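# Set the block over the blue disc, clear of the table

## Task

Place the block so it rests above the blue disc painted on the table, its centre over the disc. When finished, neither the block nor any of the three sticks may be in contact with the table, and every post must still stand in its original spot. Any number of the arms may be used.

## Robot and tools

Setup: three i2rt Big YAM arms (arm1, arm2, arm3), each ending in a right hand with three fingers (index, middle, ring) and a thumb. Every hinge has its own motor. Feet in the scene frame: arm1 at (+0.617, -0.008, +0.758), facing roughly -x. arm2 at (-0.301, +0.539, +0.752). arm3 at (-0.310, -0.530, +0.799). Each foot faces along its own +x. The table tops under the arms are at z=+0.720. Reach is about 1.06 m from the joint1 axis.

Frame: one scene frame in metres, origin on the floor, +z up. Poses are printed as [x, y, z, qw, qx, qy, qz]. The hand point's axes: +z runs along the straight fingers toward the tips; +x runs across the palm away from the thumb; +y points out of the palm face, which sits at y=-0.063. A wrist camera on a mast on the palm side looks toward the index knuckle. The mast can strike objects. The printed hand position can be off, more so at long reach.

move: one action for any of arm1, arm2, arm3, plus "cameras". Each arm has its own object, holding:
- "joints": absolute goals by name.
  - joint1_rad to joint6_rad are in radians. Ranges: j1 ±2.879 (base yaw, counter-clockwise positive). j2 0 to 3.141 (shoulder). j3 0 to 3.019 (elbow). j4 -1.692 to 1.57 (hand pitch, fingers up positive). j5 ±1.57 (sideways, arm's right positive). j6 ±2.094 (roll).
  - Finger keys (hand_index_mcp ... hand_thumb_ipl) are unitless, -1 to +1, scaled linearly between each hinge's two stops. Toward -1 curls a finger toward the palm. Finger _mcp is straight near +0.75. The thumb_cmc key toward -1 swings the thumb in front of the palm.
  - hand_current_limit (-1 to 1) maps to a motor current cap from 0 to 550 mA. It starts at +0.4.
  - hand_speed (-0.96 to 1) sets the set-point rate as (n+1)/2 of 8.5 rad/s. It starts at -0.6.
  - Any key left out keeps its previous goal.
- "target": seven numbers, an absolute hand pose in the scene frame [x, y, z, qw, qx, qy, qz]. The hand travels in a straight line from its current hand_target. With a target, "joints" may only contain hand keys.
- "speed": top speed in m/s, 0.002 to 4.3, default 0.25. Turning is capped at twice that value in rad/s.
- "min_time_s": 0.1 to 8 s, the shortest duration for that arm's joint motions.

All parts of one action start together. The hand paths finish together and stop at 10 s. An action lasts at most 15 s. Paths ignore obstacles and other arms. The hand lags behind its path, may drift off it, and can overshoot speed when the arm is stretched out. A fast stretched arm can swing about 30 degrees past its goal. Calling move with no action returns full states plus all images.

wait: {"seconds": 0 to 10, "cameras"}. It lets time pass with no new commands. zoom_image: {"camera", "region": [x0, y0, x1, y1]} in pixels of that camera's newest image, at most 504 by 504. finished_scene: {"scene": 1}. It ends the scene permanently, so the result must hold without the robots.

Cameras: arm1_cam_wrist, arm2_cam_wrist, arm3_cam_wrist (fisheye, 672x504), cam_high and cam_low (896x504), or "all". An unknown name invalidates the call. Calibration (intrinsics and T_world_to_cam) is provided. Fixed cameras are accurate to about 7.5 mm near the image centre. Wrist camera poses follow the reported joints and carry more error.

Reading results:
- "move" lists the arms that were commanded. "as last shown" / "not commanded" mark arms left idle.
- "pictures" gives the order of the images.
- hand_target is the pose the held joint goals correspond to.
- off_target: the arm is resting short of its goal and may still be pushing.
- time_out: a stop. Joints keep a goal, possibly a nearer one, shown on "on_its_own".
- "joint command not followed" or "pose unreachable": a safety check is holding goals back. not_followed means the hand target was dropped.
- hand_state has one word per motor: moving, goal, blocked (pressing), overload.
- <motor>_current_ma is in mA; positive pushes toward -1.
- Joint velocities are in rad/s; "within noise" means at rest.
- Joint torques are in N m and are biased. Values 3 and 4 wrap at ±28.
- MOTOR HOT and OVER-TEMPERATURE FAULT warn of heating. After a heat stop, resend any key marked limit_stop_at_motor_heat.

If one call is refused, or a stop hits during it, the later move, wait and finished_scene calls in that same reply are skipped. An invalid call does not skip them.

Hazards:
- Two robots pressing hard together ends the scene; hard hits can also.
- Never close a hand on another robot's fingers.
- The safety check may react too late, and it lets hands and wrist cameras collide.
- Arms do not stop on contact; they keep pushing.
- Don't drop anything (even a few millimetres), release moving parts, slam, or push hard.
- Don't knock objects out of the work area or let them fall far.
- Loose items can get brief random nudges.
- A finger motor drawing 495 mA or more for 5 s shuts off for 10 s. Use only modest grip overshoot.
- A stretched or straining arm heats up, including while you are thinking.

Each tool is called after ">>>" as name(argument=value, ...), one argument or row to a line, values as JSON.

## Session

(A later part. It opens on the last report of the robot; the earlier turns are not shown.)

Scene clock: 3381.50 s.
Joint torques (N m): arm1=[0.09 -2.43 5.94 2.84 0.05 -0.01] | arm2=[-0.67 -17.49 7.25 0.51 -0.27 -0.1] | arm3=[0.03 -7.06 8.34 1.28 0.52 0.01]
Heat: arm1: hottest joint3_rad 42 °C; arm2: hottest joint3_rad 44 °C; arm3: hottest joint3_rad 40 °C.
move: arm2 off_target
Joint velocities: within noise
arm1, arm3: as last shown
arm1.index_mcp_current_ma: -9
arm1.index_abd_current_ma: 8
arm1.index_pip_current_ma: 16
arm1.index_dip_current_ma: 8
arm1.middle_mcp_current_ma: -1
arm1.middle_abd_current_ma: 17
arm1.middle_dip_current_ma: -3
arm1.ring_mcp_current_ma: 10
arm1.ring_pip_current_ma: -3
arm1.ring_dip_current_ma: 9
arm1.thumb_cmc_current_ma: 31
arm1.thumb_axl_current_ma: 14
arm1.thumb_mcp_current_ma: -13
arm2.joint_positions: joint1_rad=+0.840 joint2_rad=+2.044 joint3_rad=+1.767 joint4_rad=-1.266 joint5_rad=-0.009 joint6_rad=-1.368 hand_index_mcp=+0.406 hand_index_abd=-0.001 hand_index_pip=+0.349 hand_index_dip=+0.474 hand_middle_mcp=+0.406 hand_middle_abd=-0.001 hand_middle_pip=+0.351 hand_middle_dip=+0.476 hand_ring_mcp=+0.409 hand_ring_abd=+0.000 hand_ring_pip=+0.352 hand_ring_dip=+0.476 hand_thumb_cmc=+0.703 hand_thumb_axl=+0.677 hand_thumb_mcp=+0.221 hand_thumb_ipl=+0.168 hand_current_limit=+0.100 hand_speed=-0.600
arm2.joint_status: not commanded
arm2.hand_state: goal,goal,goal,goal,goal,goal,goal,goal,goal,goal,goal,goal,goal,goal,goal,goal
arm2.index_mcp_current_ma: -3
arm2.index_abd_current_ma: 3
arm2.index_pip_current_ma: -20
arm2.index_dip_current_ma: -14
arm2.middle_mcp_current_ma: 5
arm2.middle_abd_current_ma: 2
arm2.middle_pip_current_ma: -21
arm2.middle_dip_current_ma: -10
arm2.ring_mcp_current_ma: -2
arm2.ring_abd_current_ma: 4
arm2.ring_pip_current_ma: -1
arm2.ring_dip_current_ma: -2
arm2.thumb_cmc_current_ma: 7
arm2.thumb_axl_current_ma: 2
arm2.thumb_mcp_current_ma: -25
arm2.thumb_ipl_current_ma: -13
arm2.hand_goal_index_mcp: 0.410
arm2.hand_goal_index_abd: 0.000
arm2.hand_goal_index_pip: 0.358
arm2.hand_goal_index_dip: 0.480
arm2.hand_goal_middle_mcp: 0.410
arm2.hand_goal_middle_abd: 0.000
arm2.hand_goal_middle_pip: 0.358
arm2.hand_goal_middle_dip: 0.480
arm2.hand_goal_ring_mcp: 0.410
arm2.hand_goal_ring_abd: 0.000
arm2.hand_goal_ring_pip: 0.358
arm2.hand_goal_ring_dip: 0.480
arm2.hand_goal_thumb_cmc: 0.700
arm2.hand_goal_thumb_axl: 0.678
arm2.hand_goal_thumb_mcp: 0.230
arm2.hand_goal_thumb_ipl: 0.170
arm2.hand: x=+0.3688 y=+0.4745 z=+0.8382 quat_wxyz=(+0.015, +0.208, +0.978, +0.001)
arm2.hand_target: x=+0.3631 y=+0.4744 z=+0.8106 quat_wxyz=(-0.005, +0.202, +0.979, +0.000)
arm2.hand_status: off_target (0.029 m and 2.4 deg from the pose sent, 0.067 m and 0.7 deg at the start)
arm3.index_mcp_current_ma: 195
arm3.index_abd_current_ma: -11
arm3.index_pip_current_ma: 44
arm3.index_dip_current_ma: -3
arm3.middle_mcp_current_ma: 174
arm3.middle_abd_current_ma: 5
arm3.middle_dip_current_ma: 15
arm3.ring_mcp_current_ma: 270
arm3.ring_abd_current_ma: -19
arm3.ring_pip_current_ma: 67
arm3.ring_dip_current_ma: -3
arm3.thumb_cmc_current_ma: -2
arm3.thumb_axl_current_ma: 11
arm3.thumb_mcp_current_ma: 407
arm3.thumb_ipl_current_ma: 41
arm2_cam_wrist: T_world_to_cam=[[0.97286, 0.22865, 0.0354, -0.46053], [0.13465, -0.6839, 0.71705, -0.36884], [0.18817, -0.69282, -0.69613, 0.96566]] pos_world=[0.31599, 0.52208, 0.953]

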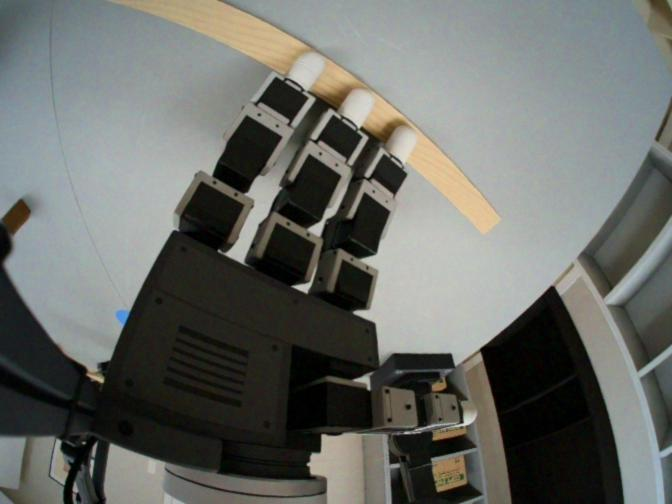

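>>> move(
  arm2={"joints": {"hand_index_mcp": 0.5, "hand_middle_mcp": 0.5, "hand_ring_mcp": 0.5}},
  cameras=[],
)

>>> move(
  arm2={"joints": {"joint1_rad": 0.944, "joint6_rad": -1.0}, "min_time_s": 1.8},
  cameras=["arm2_cam_wrist"],
)

Scene clock: 3389.90 s.
Joint torques (N m): arm1=[0.09 -2.43 5.96 2.84 0.04 -0.01] | arm2=[-0.62 -17.32 7.27 0.49 0.21 -0.1] | arm3=[0.03 -7.24 8.25 1.26 0.52 0.02]
Heat: arm1: hottest joint3_rad 42 °C; arm2: hottest joint3_rad 44 °C; arm3: hottest joint3_rad 40 °C.
move: arm2 off_target
Joint velocities: within noise
arm1, arm3: as last shown
arm1.index_mcp_current_ma: -5
arm1.index_abd_current_ma: 4
arm1.index_pip_current_ma: 18
arm1.index_dip_current_ma: 0
arm1.middle_mcp_current_ma: 6
arm1.middle_abd_current_ma: 10
arm1.middle_pip_current_ma: 1
arm1.middle_dip_current_ma: -1
arm1.ring_mcp_current_ma: 4
arm1.ring_abd_current_ma: 28
arm1.ring_pip_current_ma: -1
arm1.ring_dip_current_ma: 11
arm1.thumb_cmc_current_ma: 30
arm1.thumb_axl_current_ma: 8
arm1.thumb_mcp_current_ma: -14
arm2.joint_positions: joint1_rad=+0.841 joint2_rad=+2.042 joint3_rad=+1.767 joint4_rad=-1.264 joint5_rad=-0.020 joint6_rad=-1.368 hand_index_mcp=+0.455 hand_index_abd=-0.001 hand_index_pip=+0.338 hand_index_dip=+0.471 hand_middle_mcp=+0.454 hand_middle_abd=-0.001 hand_middle_pip=+0.341 hand_middle_dip=+0.472 hand_ring_mcp=+0.456 hand_ring_abd=+0.000 hand_ring_pip=+0.342 hand_ring_dip=+0.471 hand_thumb_cmc=+0.703 hand_thumb_axl=+0.677 hand_thumb_mcp=+0.221 hand_thumb_ipl=+0.168 hand_current_limit=+0.100 hand_speed=-0.600
arm2.joint_status: hand_index_mcp off_target (ended at +0.455, target +0.500); hand_middle_mcp off_target (ended at +0.454, target +0.500); hand_ring_mcp off_target (ended at +0.456, target +0.500)
arm2.hand_state: blocked,goal,goal,goal,blocked,goal,goal,goal,blocked,goal,goal,goal,goal,goal,goal,goal
arm2.index_mcp_current_ma: -109
arm2.index_abd_current_ma: 8
arm2.index_pip_current_ma: -41
arm2.index_dip_current_ma: -19
arm2.middle_mcp_current_ma: -106
arm2.middle_abd_current_ma: 2
arm2.middle_pip_current_ma: -39
arm2.middle_dip_current_ma: -16
arm2.ring_mcp_current_ma: -113
arm2.ring_abd_current_ma: 11
arm2.ring_pip_current_ma: -20
arm2.ring_dip_current_ma: -13
arm2.thumb_cmc_current_ma: 9
arm2.thumb_axl_current_ma: 1
arm2.thumb_mcp_current_ma: -23
arm2.thumb_ipl_current_ma: -10
arm2.hand_goal_index_mcp: 0.500
arm2.hand_goal_index_abd: 0.000
arm2.hand_goal_index_pip: 0.358
arm2.hand_goal_index_dip: 0.480
arm2.hand_goal_middle_mcp: 0.500
arm2.hand_goal_middle_abd: 0.000
arm2.hand_goal_middle_pip: 0.358
arm2.hand_goal_middle_dip: 0.480
arm2.hand_goal_ring_mcp: 0.500
arm2.hand_goal_ring_abd: 0.000
arm2.hand_goal_ring_pip: 0.358
arm2.hand_goal_ring_dip: 0.480
arm2.hand_goal_thumb_cmc: 0.700
arm2.hand_goal_thumb_axl: 0.678
arm2.hand_goal_thumb_mcp: 0.230
arm2.hand_goal_thumb_ipl: 0.170
arm2.hand: x=+0.3697 y=+0.4769 z=+0.8406 quat_wxyz=(+0.017, +0.207, +0.978, +0.006)
arm2.hand_target: x=+0.3631 y=+0.4745 z=+0.8107 quat_wxyz=(-0.005, +0.202, +0.979, +0.000)
arm2.hand_status: not commanded
arm3.index_mcp_current_ma: 197
arm3.index_abd_current_ma: -3
arm3.index_dip_current_ma: 21
arm3.middle_mcp_current_ma: 167
arm3.middle_abd_current_ma: 7
arm3.middle_pip_current_ma: 28
arm3.middle_dip_current_ma: 27
arm3.ring_mcp_current_ma: 280
arm3.ring_abd_current_ma: 4
arm3.ring_pip_current_ma: 75
arm3.ring_dip_current_ma: -9
arm3.thumb_cmc_current_ma: 14
arm3.thumb_axl_current_ma: 13
arm3.thumb_mcp_current_ma: 410
arm3.thumb_ipl_current_ma: 44

Scene clock: 3392.23 s.
Joint torques (N m): arm1=[0.15 -2.49 5.94 2.84 0.05 -0.01] | arm2=[-0.15 -16.97 7.34 0.42 -0.3 0.19] | arm3=[0.03 -7.3 8.27 1.25 0.51 0.02]
Heat: arm1: hottest joint3_rad 42 °C; arm2: hottest joint3_rad 44 °C; arm3: hottest joint3_rad 40 °C.
move: arm2 done
Joint velocities: within noise
arm1, arm3: as last shown
arm1.index_abd_current_ma: 11
arm1.index_dip_current_ma: -4
arm1.middle_mcp_current_ma: 1
arm1.middle_abd_current_ma: 14
arm1.middle_pip_current_ma: 0
arm1.middle_dip_current_ma: 1
arm1.ring_mcp_current_ma: 8
arm1.ring_abd_current_ma: 30
arm1.ring_pip_current_ma: -6
arm1.ring_dip_current_ma: 7
arm1.thumb_cmc_current_ma: 33
arm1.thumb_axl_current_ma: 5
arm1.thumb_mcp_current_ma: -11
arm1.thumb_ipl_current_ma: -2
arm2.joint_positions: joint1_rad=+0.939 joint2_rad=+2.038 joint3_rad=+1.767 joint4_rad=-1.263 joint5_rad=-0.006 joint6_rad=-1.018 hand_index_mcp=+0.499 hand_index_abd=-0.007 hand_index_pip=+0.354 hand_index_dip=+0.476 hand_middle_mcp=+0.500 hand_middle_abd=-0.006 hand_middle_pip=+0.356 hand_middle_dip=+0.477 hand_ring_mcp=+0.500 hand_ring_abd=-0.006 hand_ring_pip=+0.357 hand_ring_dip=+0.476 hand_thumb_cmc=+0.702 hand_thumb_axl=+0.677 hand_thumb_mcp=+0.221 hand_thumb_ipl=+0.168 hand_current_limit=+0.100 hand_speed=-0.600
arm2.joint_status: all done
arm2.hand_state: goal,goal,goal,goal,goal,goal,goal,goal,goal,goal,goal,goal,goal,goal,goal,goal
arm2.index_mcp_current_ma: 2
arm2.index_abd_current_ma: 0
arm2.index_pip_current_ma: -9
arm2.index_dip_current_ma: -14
arm2.middle_mcp_current_ma: 7
arm2.middle_abd_current_ma: -5
arm2.middle_pip_current_ma: -11
arm2.middle_dip_current_ma: -12
arm2.ring_mcp_current_ma: -2
arm2.ring_abd_current_ma: 5
arm2.ring_pip_current_ma: 10
arm2.ring_dip_current_ma: -3
arm2.thumb_cmc_current_ma: 10
arm2.thumb_axl_current_ma: 1
arm2.thumb_mcp_current_ma: -24
arm2.thumb_ipl_current_ma: -13
arm2.hand_goal_index_mcp: 0.500
arm2.hand_goal_index_abd: 0.000
arm2.hand_goal_index_pip: 0.358
arm2.hand_goal_index_dip: 0.480
arm2.hand_goal_middle_mcp: 0.500
arm2.hand_goal_middle_abd: 0.000
arm2.hand_goal_middle_pip: 0.358
arm2.hand_goal_middle_dip: 0.480
arm2.hand_goal_ring_mcp: 0.500
arm2.hand_goal_ring_abd: 0.000
arm2.hand_goal_ring_pip: 0.358
arm2.hand_goal_ring_dip: 0.480
arm2.hand_goal_thumb_cmc: 0.700
arm2.hand_goal_thumb_axl: 0.678
arm2.hand_goal_thumb_mcp: 0.230
arm2.hand_goal_thumb_ipl: 0.170
arm2.on_its_own: hand_index_mcp moved +0.044 to your old target +0.500; hand_middle_mcp moved +0.046 to your old target +0.500; hand_ring_mcp moved +0.044 to your old target +0.500
arm2.hand: x=+0.3953 y=+0.5196 z=+0.8430 quat_wxyz=(+0.019, +0.328, +0.944, +0.004)
arm2.hand_target: x=+0.3906 y=+0.5224 z=+0.8098 quat_wxyz=(-0.005, +0.335, +0.942, -0.001)
arm2.hand_status: not commanded
arm3.index_mcp_current_ma: 190
arm3.index_abd_current_ma: 0
arm3.index_pip_current_ma: 32
arm3.index_dip_current_ma: 14
arm3.middle_mcp_current_ma: 175
arm3.middle_abd_current_ma: -9
arm3.middle_pip_current_ma: 25
arm3.middle_dip_current_ma: 0
arm3.ring_mcp_current_ma: 273
arm3.ring_abd_current_ma: -23
arm3.ring_pip_current_ma: 63
arm3.ring_dip_current_ma: -7
arm3.thumb_axl_current_ma: 22
arm3.thumb_mcp_current_ma: 390
arm3.thumb_ipl_current_ma: 26
arm2_cam_wrist: T_world_to_cam=[[0.99872, -0.02016, 0.04643, -0.387], [-0.04725, -0.70027, 0.71231, -0.26066], [0.01815, -0.71359, -0.70033, 1.07686]] pos_world=[0.35464, 0.5781, 0.9578]

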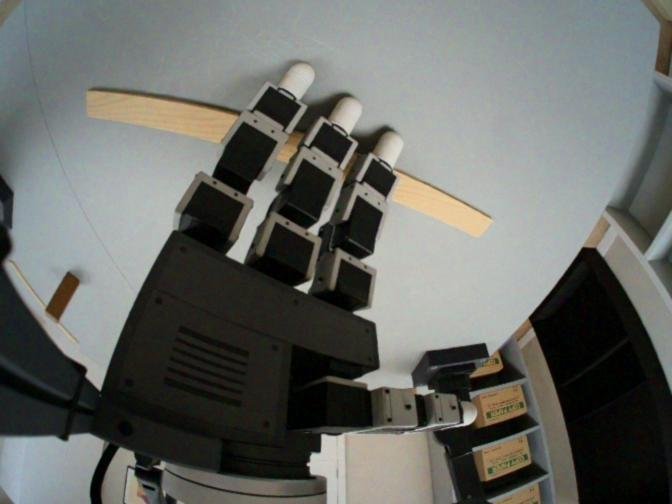

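>>> move(
  arm2={"target": [0.276, 0.477, 0.88, -0.01, 0.208, 0.978, 0.0], "speed": 0.2, "joints": {"hand_index_mcp": 0.41, "hand_middle_mcp": 0.41, "hand_ring_mcp": 0.41}},
  cameras=["arm2_cam_wrist"],
)

Scene clock: 3477.97 s.
Joint torques (N m): arm1=[0.09 -2.43 5.94 2.84 0.04 -0.01] | arm2=[-0.15 -15.79 6.93 -0.09 -0.27 -0.14] | arm3=[-0.03 -7.18 8.28 1.26 0.51 0.02]
Heat: arm1: hottest joint3_rad 42 °C; arm2: hottest joint3_rad 43 °C; arm3: hottest joint3_rad 40 °C.
move: arm2 off_target
Joint velocities: within noise
arm1, arm3: as last shown
arm1.index_mcp_current_ma: -10
arm1.index_abd_current_ma: 2
arm1.index_pip_current_ma: 16
arm1.index_dip_current_ma: 0
arm1.middle_mcp_current_ma: 6
arm1.middle_abd_current_ma: 12
arm1.middle_pip_current_ma: 5
arm1.middle_dip_current_ma: -6
arm1.ring_mcp_current_ma: 10
arm1.ring_abd_current_ma: 27
arm1.ring_pip_current_ma: -4
arm1.ring_dip_current_ma: 9
arm1.thumb_cmc_current_ma: 32
arm1.thumb_axl_current_ma: 12
arm1.thumb_mcp_current_ma: -13
arm1.thumb_ipl_current_ma: 4
arm2.joint_positions: joint1_rad=+0.804 joint2_rad=+1.799 joint3_rad=+1.544 joint4_rad=-1.304 joint5_rad=-0.008 joint6_rad=-1.384 hand_index_mcp=+0.412 hand_index_abd=+0.006 hand_index_pip=+0.356 hand_index_dip=+0.482 hand_middle_mcp=+0.411 hand_middle_abd=+0.006 hand_middle_pip=+0.357 hand_middle_dip=+0.481 hand_ring_mcp=+0.413 hand_ring_abd=-0.002 hand_ring_pip=+0.358 hand_ring_dip=+0.477 hand_thumb_cmc=+0.703 hand_thumb_axl=+0.677 hand_thumb_mcp=+0.221 hand_thumb_ipl=+0.168 hand_current_limit=+0.100 hand_speed=-0.600
arm2.joint_status: all done
arm2.hand_state: goal,goal,goal,goal,goal,goal,goal,goal,goal,goal,goal,goal,goal,goal,goal,goal
arm2.index_mcp_current_ma: 6
arm2.index_abd_current_ma: 10
arm2.index_pip_current_ma: -7
arm2.index_dip_current_ma: -5
arm2.middle_mcp_current_ma: 13
arm2.middle_abd_current_ma: 12
arm2.middle_pip_current_ma: -10
arm2.middle_dip_current_ma: -3
arm2.ring_mcp_current_ma: 3
arm2.ring_abd_current_ma: 7
arm2.ring_pip_current_ma: 5
arm2.ring_dip_current_ma: 2
arm2.thumb_cmc_current_ma: 8
arm2.thumb_axl_current_ma: 2
arm2.thumb_mcp_current_ma: -25
arm2.thumb_ipl_current_ma: -9
arm2.hand_goal_index_mcp: 0.410
arm2.hand_goal_index_abd: 0.000
arm2.hand_goal_index_pip: 0.358
arm2.hand_goal_index_dip: 0.480
arm2.hand_goal_middle_mcp: 0.410
arm2.hand_goal_middle_abd: 0.000
arm2.hand_goal_middle_pip: 0.358
arm2.hand_goal_middle_dip: 0.480
arm2.hand_goal_ring_mcp: 0.410
arm2.hand_goal_ring_abd: 0.000
arm2.hand_goal_ring_pip: 0.358
arm2.hand_goal_ring_dip: 0.480
arm2.hand_goal_thumb_cmc: 0.700
arm2.hand_goal_thumb_axl: 0.678
arm2.hand_goal_thumb_mcp: 0.230
arm2.hand_goal_thumb_ipl: 0.170
arm2.hand: x=+0.2843 y=+0.4724 z=+0.8931 quat_wxyz=(+0.007, +0.217, +0.976, +0.000)
arm2.hand_target: x=+0.2760 y=+0.4770 z=+0.8804 quat_wxyz=(-0.010, +0.208, +0.978, +0.000)
arm2.hand_status: off_target (0.016 m and 2.2 deg from the pose sent, 0.132 m and 14.7 deg at the start)
arm3.index_mcp_current_ma: 200
arm3.index_abd_current_ma: -8
arm3.index_pip_current_ma: 50
arm3.index_dip_current_ma: 19
arm3.middle_mcp_current_ma: 189
arm3.middle_abd_current_ma: -13
arm3.middle_pip_current_ma: 26
arm3.middle_dip_current_ma: 14
arm3.ring_mcp_current_ma: 274
arm3.ring_abd_current_ma: -12
arm3.ring_pip_current_ma: 82
arm3.ring_dip_current_ma: -4
arm3.thumb_cmc_current_ma: 7
arm3.thumb_axl_current_ma: 21
arm3.thumb_mcp_current_ma: 408
arm3.thumb_ipl_current_ma: 19
arm2_cam_wrist: T_world_to_cam=[[0.97759, 0.2095, 0.02045, -0.35877], [0.13262, -0.68844, 0.71306, -0.39195], [0.16346, -0.69438, -0.7008, 1.03035]] pos_world=[0.23428, 0.52077, 1.00889]

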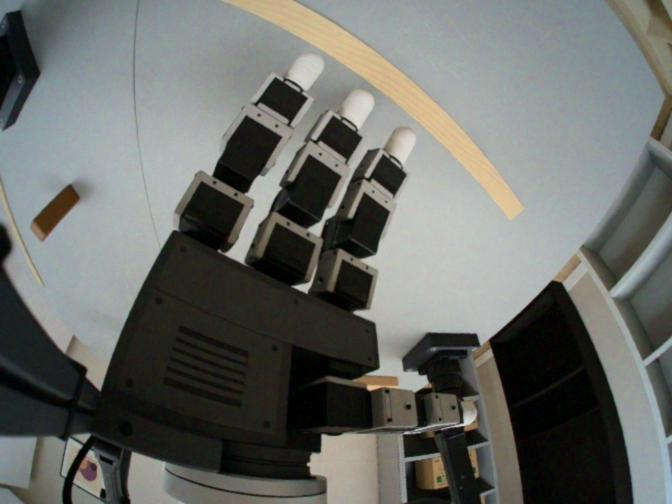

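>>> move(
  arm2={"target": [0.271, 0.480, 0.803, -0.015, 0.208, 0.978, 0.0], "speed": 0.15},
  cameras=["arm2_cam_wrist"],
)

Scene clock: 3486.27 s.
Joint torques (N m): arm1=[0.15 -2.43 5.94 2.84 0.05 0] | arm2=[0.21 -13.92 6.69 0.53 -0.32 -0.07] | arm3=[0.03 -7 8.27 1.22 0.53 0.03]
Heat: arm1: hottest joint3_rad 42 °C; arm2: hottest joint3_rad 43 °C; arm3: hottest joint3_rad 40 °C.
move: arm2 off_target
Joint velocities: within noise
arm1, arm3: as last shown
arm1.index_mcp_current_ma: -7
arm1.index_abd_current_ma: 11
arm1.index_dip_current_ma: -3
arm1.middle_mcp_current_ma: 0
arm1.middle_abd_current_ma: 15
arm1.middle_pip_current_ma: 3
arm1.middle_dip_current_ma: 0
arm1.ring_abd_current_ma: 29
arm1.ring_pip_current_ma: -5
arm1.ring_dip_current_ma: 8
arm1.thumb_cmc_current_ma: 33
arm1.thumb_axl_current_ma: 11
arm1.thumb_mcp_current_ma: -11
arm1.thumb_ipl_current_ma: 1
arm2.joint_positions: joint1_rad=+0.803 joint2_rad=+1.838 joint3_rad=+1.418 joint4_rad=-1.146 joint5_rad=-0.006 joint6_rad=-1.385 hand_index_mcp=+0.402 hand_index_abd=-0.004 hand_index_pip=+0.344 hand_index_dip=+0.471 hand_middle_mcp=+0.407 hand_middle_abd=-0.002 hand_middle_pip=+0.351 hand_middle_dip=+0.475 hand_ring_mcp=+0.413 hand_ring_abd=-0.006 hand_ring_pip=+0.358 hand_ring_dip=+0.476 hand_thumb_cmc=+0.703 hand_thumb_axl=+0.677 hand_thumb_mcp=+0.221 hand_thumb_ipl=+0.168 hand_current_limit=+0.100 hand_speed=-0.600
arm2.joint_status: not commanded
arm2.hand_state: goal,goal,goal,goal,goal,goal,goal,goal,goal,goal,goal,goal,goal,goal,goal,goal
arm2.index_mcp_current_ma: -12
arm2.index_abd_current_ma: 0
arm2.index_pip_current_ma: -32
arm2.index_dip_current_ma: -17
arm2.middle_mcp_current_ma: 4
arm2.middle_abd_current_ma: 1
arm2.middle_pip_current_ma: -20
arm2.middle_dip_current_ma: -12
arm2.ring_mcp_current_ma: 4
arm2.ring_abd_current_ma: 6
arm2.ring_pip_current_ma: 5
arm2.ring_dip_current_ma: -4
arm2.thumb_cmc_current_ma: 8
arm2.thumb_axl_current_ma: 4
arm2.thumb_mcp_current_ma: -23
arm2.thumb_ipl_current_ma: -12
arm2.hand_goal_index_mcp: 0.410
arm2.hand_goal_index_abd: 0.000
arm2.hand_goal_index_pip: 0.358
arm2.hand_goal_index_dip: 0.480
arm2.hand_goal_middle_mcp: 0.410
arm2.hand_goal_middle_abd: 0.000
arm2.hand_goal_middle_pip: 0.358
arm2.hand_goal_middle_dip: 0.480
arm2.hand_goal_ring_mcp: 0.410
arm2.hand_goal_ring_abd: 0.000
arm2.hand_goal_ring_pip: 0.358
arm2.hand_goal_ring_dip: 0.480
arm2.hand_goal_thumb_cmc: 0.700
arm2.hand_goal_thumb_axl: 0.678
arm2.hand_goal_thumb_mcp: 0.230
arm2.hand_goal_thumb_ipl: 0.170
arm2.hand: x=+0.2757 y=+0.4734 z=+0.8272 quat_wxyz=(+0.003, +0.217, +0.976, -0.001)
arm2.hand_target: x=+0.2701 y=+0.4801 z=+0.8035 quat_wxyz=(-0.015, +0.208, +0.978, +0.000)
arm2.hand_status: off_target (0.026 m and 2.4 deg from the pose sent, 0.091 m and 2.7 deg at the start)
arm3.index_mcp_current_ma: 190
arm3.index_abd_current_ma: -1
arm3.index_pip_current_ma: 40
arm3.index_dip_current_ma: 2
arm3.middle_mcp_current_ma: 179
arm3.middle_abd_current_ma: -8
arm3.middle_pip_current_ma: 27
arm3.middle_dip_current_ma: -3
arm3.ring_mcp_current_ma: 267
arm3.ring_abd_current_ma: -13
arm3.ring_pip_current_ma: 64
arm3.ring_dip_current_ma: -7
arm3.thumb_cmc_current_ma: 4
arm3.thumb_axl_current_ma: 12
arm3.thumb_mcp_current_ma: 417
arm3.thumb_ipl_current_ma: 29
arm2_cam_wrist: T_world_to_cam=[[0.97772, 0.20942, 0.01416, -0.34396], [0.13709, -0.68818, 0.71247, -0.34403], [0.15895, -0.69466, -0.70156, 0.98824]] pos_world=[0.22638, 0.52177, 0.94329]

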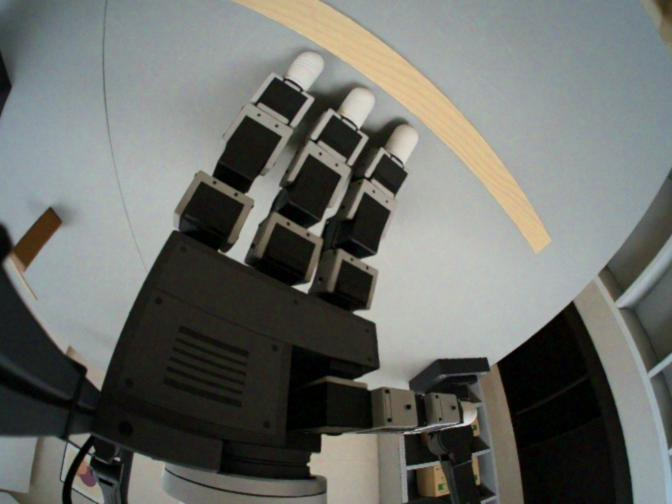

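>>> move(
  arm2={"joints": {"hand_index_mcp": 0.48, "hand_middle_mcp": 0.48, "hand_ring_mcp": 0.49}},
  cameras=[],
)

>>> move(
  arm2={"joints": {"joint1_rad": 0.895, "joint6_rad": -1.19}, "min_time_s": 1.5},
  cameras=["arm2_cam_wrist"],
)

Scene clock: 3511.27 s.
Joint torques (N m): arm1=[0.15 -2.49 5.96 2.84 0.05 -0.01] | arm2=[0.15 -13.86 6.74 0.51 0.08 -0.07] | arm3=[-0.03 -7.18 8.28 1.24 0.51 0.02]
Heat: arm1: hottest joint3_rad 42 °C; arm2: hottest joint3_rad 44 °C; arm3: hottest joint3_rad 40 °C.
move: arm2 off_target
Joint velocities: within noise
arm1, arm3: as last shown
arm1.index_mcp_current_ma: 0
arm1.index_abd_current_ma: 2
arm1.index_pip_current_ma: 19
arm1.middle_mcp_current_ma: 6
arm1.middle_abd_current_ma: 12
arm1.middle_pip_current_ma: 2
arm1.middle_dip_current_ma: -9
arm1.ring_mcp_current_ma: 8
arm1.ring_abd_current_ma: 31
arm1.ring_dip_current_ma: 4
arm1.thumb_cmc_current_ma: 30
arm1.thumb_axl_current_ma: 7
arm1.thumb_ipl_current_ma: -1
arm2.joint_positions: joint1_rad=+0.803 joint2_rad=+1.836 joint3_rad=+1.418 joint4_rad=-1.145 joint5_rad=-0.016 joint6_rad=-1.385 hand_index_mcp=+0.435 hand_index_abd=-0.006 hand_index_pip=+0.337 hand_index_dip=+0.470 hand_middle_mcp=+0.440 hand_middle_abd=-0.004 hand_middle_pip=+0.343 hand_middle_dip=+0.473 hand_ring_mcp=+0.450 hand_ring_abd=-0.006 hand_ring_pip=+0.345 hand_ring_dip=+0.473 hand_thumb_cmc=+0.703 hand_thumb_axl=+0.677 hand_thumb_mcp=+0.221 hand_thumb_ipl=+0.168 hand_current_limit=+0.100 hand_speed=-0.600
arm2.joint_status: hand_index_mcp off_target (ended at +0.435, target +0.480); hand_middle_mcp off_target (ended at +0.440, target +0.480); hand_ring_mcp off_target (ended at +0.450, target +0.490)
arm2.hand_state: blocked,goal,blocked,goal,blocked,goal,goal,goal,blocked,goal,goal,goal,goal,goal,goal,goal
arm2.index_mcp_current_ma: -111
arm2.index_abd_current_ma: 1
arm2.index_pip_current_ma: -47
arm2.index_dip_current_ma: -23
arm2.middle_mcp_current_ma: -90
arm2.middle_abd_current_ma: -1
arm2.middle_pip_current_ma: -33
arm2.middle_dip_current_ma: -16
arm2.ring_mcp_current_ma: -100
arm2.ring_abd_current_ma: 2
arm2.ring_pip_current_ma: -17
arm2.ring_dip_current_ma: -7
arm2.thumb_cmc_current_ma: 4
arm2.thumb_axl_current_ma: 6
arm2.thumb_mcp_current_ma: -28
arm2.thumb_ipl_current_ma: -9
arm2.hand_goal_index_mcp: 0.480
arm2.hand_goal_index_abd: 0.000
arm2.hand_goal_index_pip: 0.358
arm2.hand_goal_index_dip: 0.480
arm2.hand_goal_middle_mcp: 0.480
arm2.hand_goal_middle_abd: 0.000
arm2.hand_goal_middle_pip: 0.358
arm2.hand_goal_middle_dip: 0.480
arm2.hand_goal_ring_mcp: 0.490
arm2.hand_goal_ring_abd: 0.000
arm2.hand_goal_ring_pip: 0.358
arm2.hand_goal_ring_dip: 0.480
arm2.hand_goal_thumb_cmc: 0.700
arm2.hand_goal_thumb_axl: 0.678
arm2.hand_goal_thumb_mcp: 0.230
arm2.hand_goal_thumb_ipl: 0.170
arm2.hand: x=+0.2763 y=+0.4750 z=+0.8288 quat_wxyz=(+0.005, +0.217, +0.976, +0.004)
arm2.hand_target: x=+0.2701 y=+0.4799 z=+0.8036 quat_wxyz=(-0.015, +0.208, +0.978, +0.000)
arm2.hand_status: not commanded
arm3.index_mcp_current_ma: 214
arm3.index_abd_current_ma: -10
arm3.index_pip_current_ma: 27
arm3.index_dip_current_ma: 4
arm3.middle_mcp_current_ma: 178
arm3.middle_abd_current_ma: 3
arm3.middle_pip_current_ma: 16
arm3.middle_dip_current_ma: 10
arm3.ring_mcp_current_ma: 278
arm3.ring_abd_current_ma: -12
arm3.ring_pip_current_ma: 58
arm3.ring_dip_current_ma: -3
arm3.thumb_cmc_current_ma: 0
arm3.thumb_axl_current_ma: 18
arm3.thumb_mcp_current_ma: 403
arm3.thumb_ipl_current_ma: 30

Scene clock: 3513.27 s.
Joint torques (N m): arm1=[0.15 -2.43 5.96 2.84 0.05 0] | arm2=[1.79 -12.75 6.82 0.69 -0.81 0.28] | arm3=[-0.03 -7.18 8.25 1.29 0.51 0.02]
Heat: arm1: hottest joint3_rad 42 °C; arm2: hottest joint3_rad 44 °C; arm3: hottest joint3_rad 40 °C.
move: arm2 done
Joint velocities: within noise
arm1, arm3: as last shown
arm1.index_mcp_current_ma: -2
arm1.index_abd_current_ma: 0
arm1.index_pip_current_ma: 15
arm1.index_dip_current_ma: 5
arm1.middle_mcp_current_ma: 3
arm1.middle_abd_current_ma: 14
arm1.middle_pip_current_ma: 0
arm1.middle_dip_current_ma: 3
arm1.ring_abd_current_ma: 33
arm1.ring_dip_current_ma: 14
arm1.thumb_axl_current_ma: 12
arm1.thumb_mcp_current_ma: -15
arm2.joint_positions: joint1_rad=+0.867 joint2_rad=+1.822 joint3_rad=+1.418 joint4_rad=-1.148 joint5_rad=+0.007 joint6_rad=-1.214 hand_index_mcp=+0.482 hand_index_abd=-0.003 hand_index_pip=+0.352 hand_index_dip=+0.474 hand_middle_mcp=+0.484 hand_middle_abd=+0.001 hand_middle_pip=+0.353 hand_middle_dip=+0.475 hand_ring_mcp=+0.497 hand_ring_abd=-0.007 hand_ring_pip=+0.350 hand_ring_dip=+0.469 hand_thumb_cmc=+0.700 hand_thumb_axl=+0.677 hand_thumb_mcp=+0.221 hand_thumb_ipl=+0.168 hand_current_limit=+0.100 hand_speed=-0.600
arm2.joint_status: all done
arm2.hand_state: goal,goal,goal,goal,goal,goal,goal,goal,goal,goal,goal,goal,goal,goal,goal,goal
arm2.index_mcp_current_ma: 3
arm2.index_abd_current_ma: 4
arm2.index_pip_current_ma: -10
arm2.index_dip_current_ma: -13
arm2.middle_mcp_current_ma: 13
arm2.middle_abd_current_ma: 2
arm2.middle_pip_current_ma: -15
arm2.middle_dip_current_ma: -13
arm2.ring_mcp_current_ma: 8
arm2.ring_abd_current_ma: 7
arm2.ring_pip_current_ma: -9
arm2.ring_dip_current_ma: -15
arm2.thumb_cmc_current_ma: 3
arm2.thumb_axl_current_ma: 2
arm2.thumb_mcp_current_ma: -22
arm2.thumb_ipl_current_ma: -12
arm2.hand_goal_index_mcp: 0.480
arm2.hand_goal_index_abd: 0.000
arm2.hand_goal_index_pip: 0.358
arm2.hand_goal_index_dip: 0.480
arm2.hand_goal_middle_mcp: 0.480
arm2.hand_goal_middle_abd: 0.000
arm2.hand_goal_middle_pip: 0.358
arm2.hand_goal_middle_dip: 0.480
arm2.hand_goal_ring_mcp: 0.490
arm2.hand_goal_ring_abd: 0.000
arm2.hand_goal_ring_pip: 0.358
arm2.hand_goal_ring_dip: 0.480
arm2.hand_goal_thumb_cmc: 0.700
arm2.hand_goal_thumb_axl: 0.678
arm2.hand_goal_thumb_mcp: 0.230
arm2.hand_goal_thumb_ipl: 0.170
arm2.on_its_own: hand_index_mcp moved +0.048 to your old target +0.480; hand_middle_mcp moved +0.044 to your old target +0.480; hand_ring_mcp moved +0.047 to your old target +0.490
arm2.hand: x=+0.2900 y=+0.4980 z=+0.8351 quat_wxyz=(+0.011, +0.269, +0.963, -0.006)
arm2.hand_target: x=+0.2869 y=+0.5164 z=+0.8027 quat_wxyz=(-0.015, +0.267, +0.964, -0.002)
arm2.hand_status: not commanded
arm3.index_mcp_current_ma: 195
arm3.index_abd_current_ma: -6
arm3.index_pip_current_ma: 33
arm3.index_dip_current_ma: -2
arm3.middle_mcp_current_ma: 160
arm3.middle_abd_current_ma: -24
arm3.middle_pip_current_ma: 30
arm3.middle_dip_current_ma: -1
arm3.ring_mcp_current_ma: 276
arm3.ring_abd_current_ma: -16
arm3.ring_pip_current_ma: 66
arm3.ring_dip_current_ma: -5
arm3.thumb_cmc_current_ma: 3
arm3.thumb_axl_current_ma: 15
arm3.thumb_mcp_current_ma: 396
arm3.thumb_ipl_current_ma: 29
arm2_cam_wrist: T_world_to_cam=[[0.99431, 0.10381, 0.02403, -0.32365], [0.05443, -0.68869, 0.72301, -0.31931], [0.0916, -0.71759, -0.69042, 1.03018]] pos_world=[0.24482, 0.55294, 0.9499]

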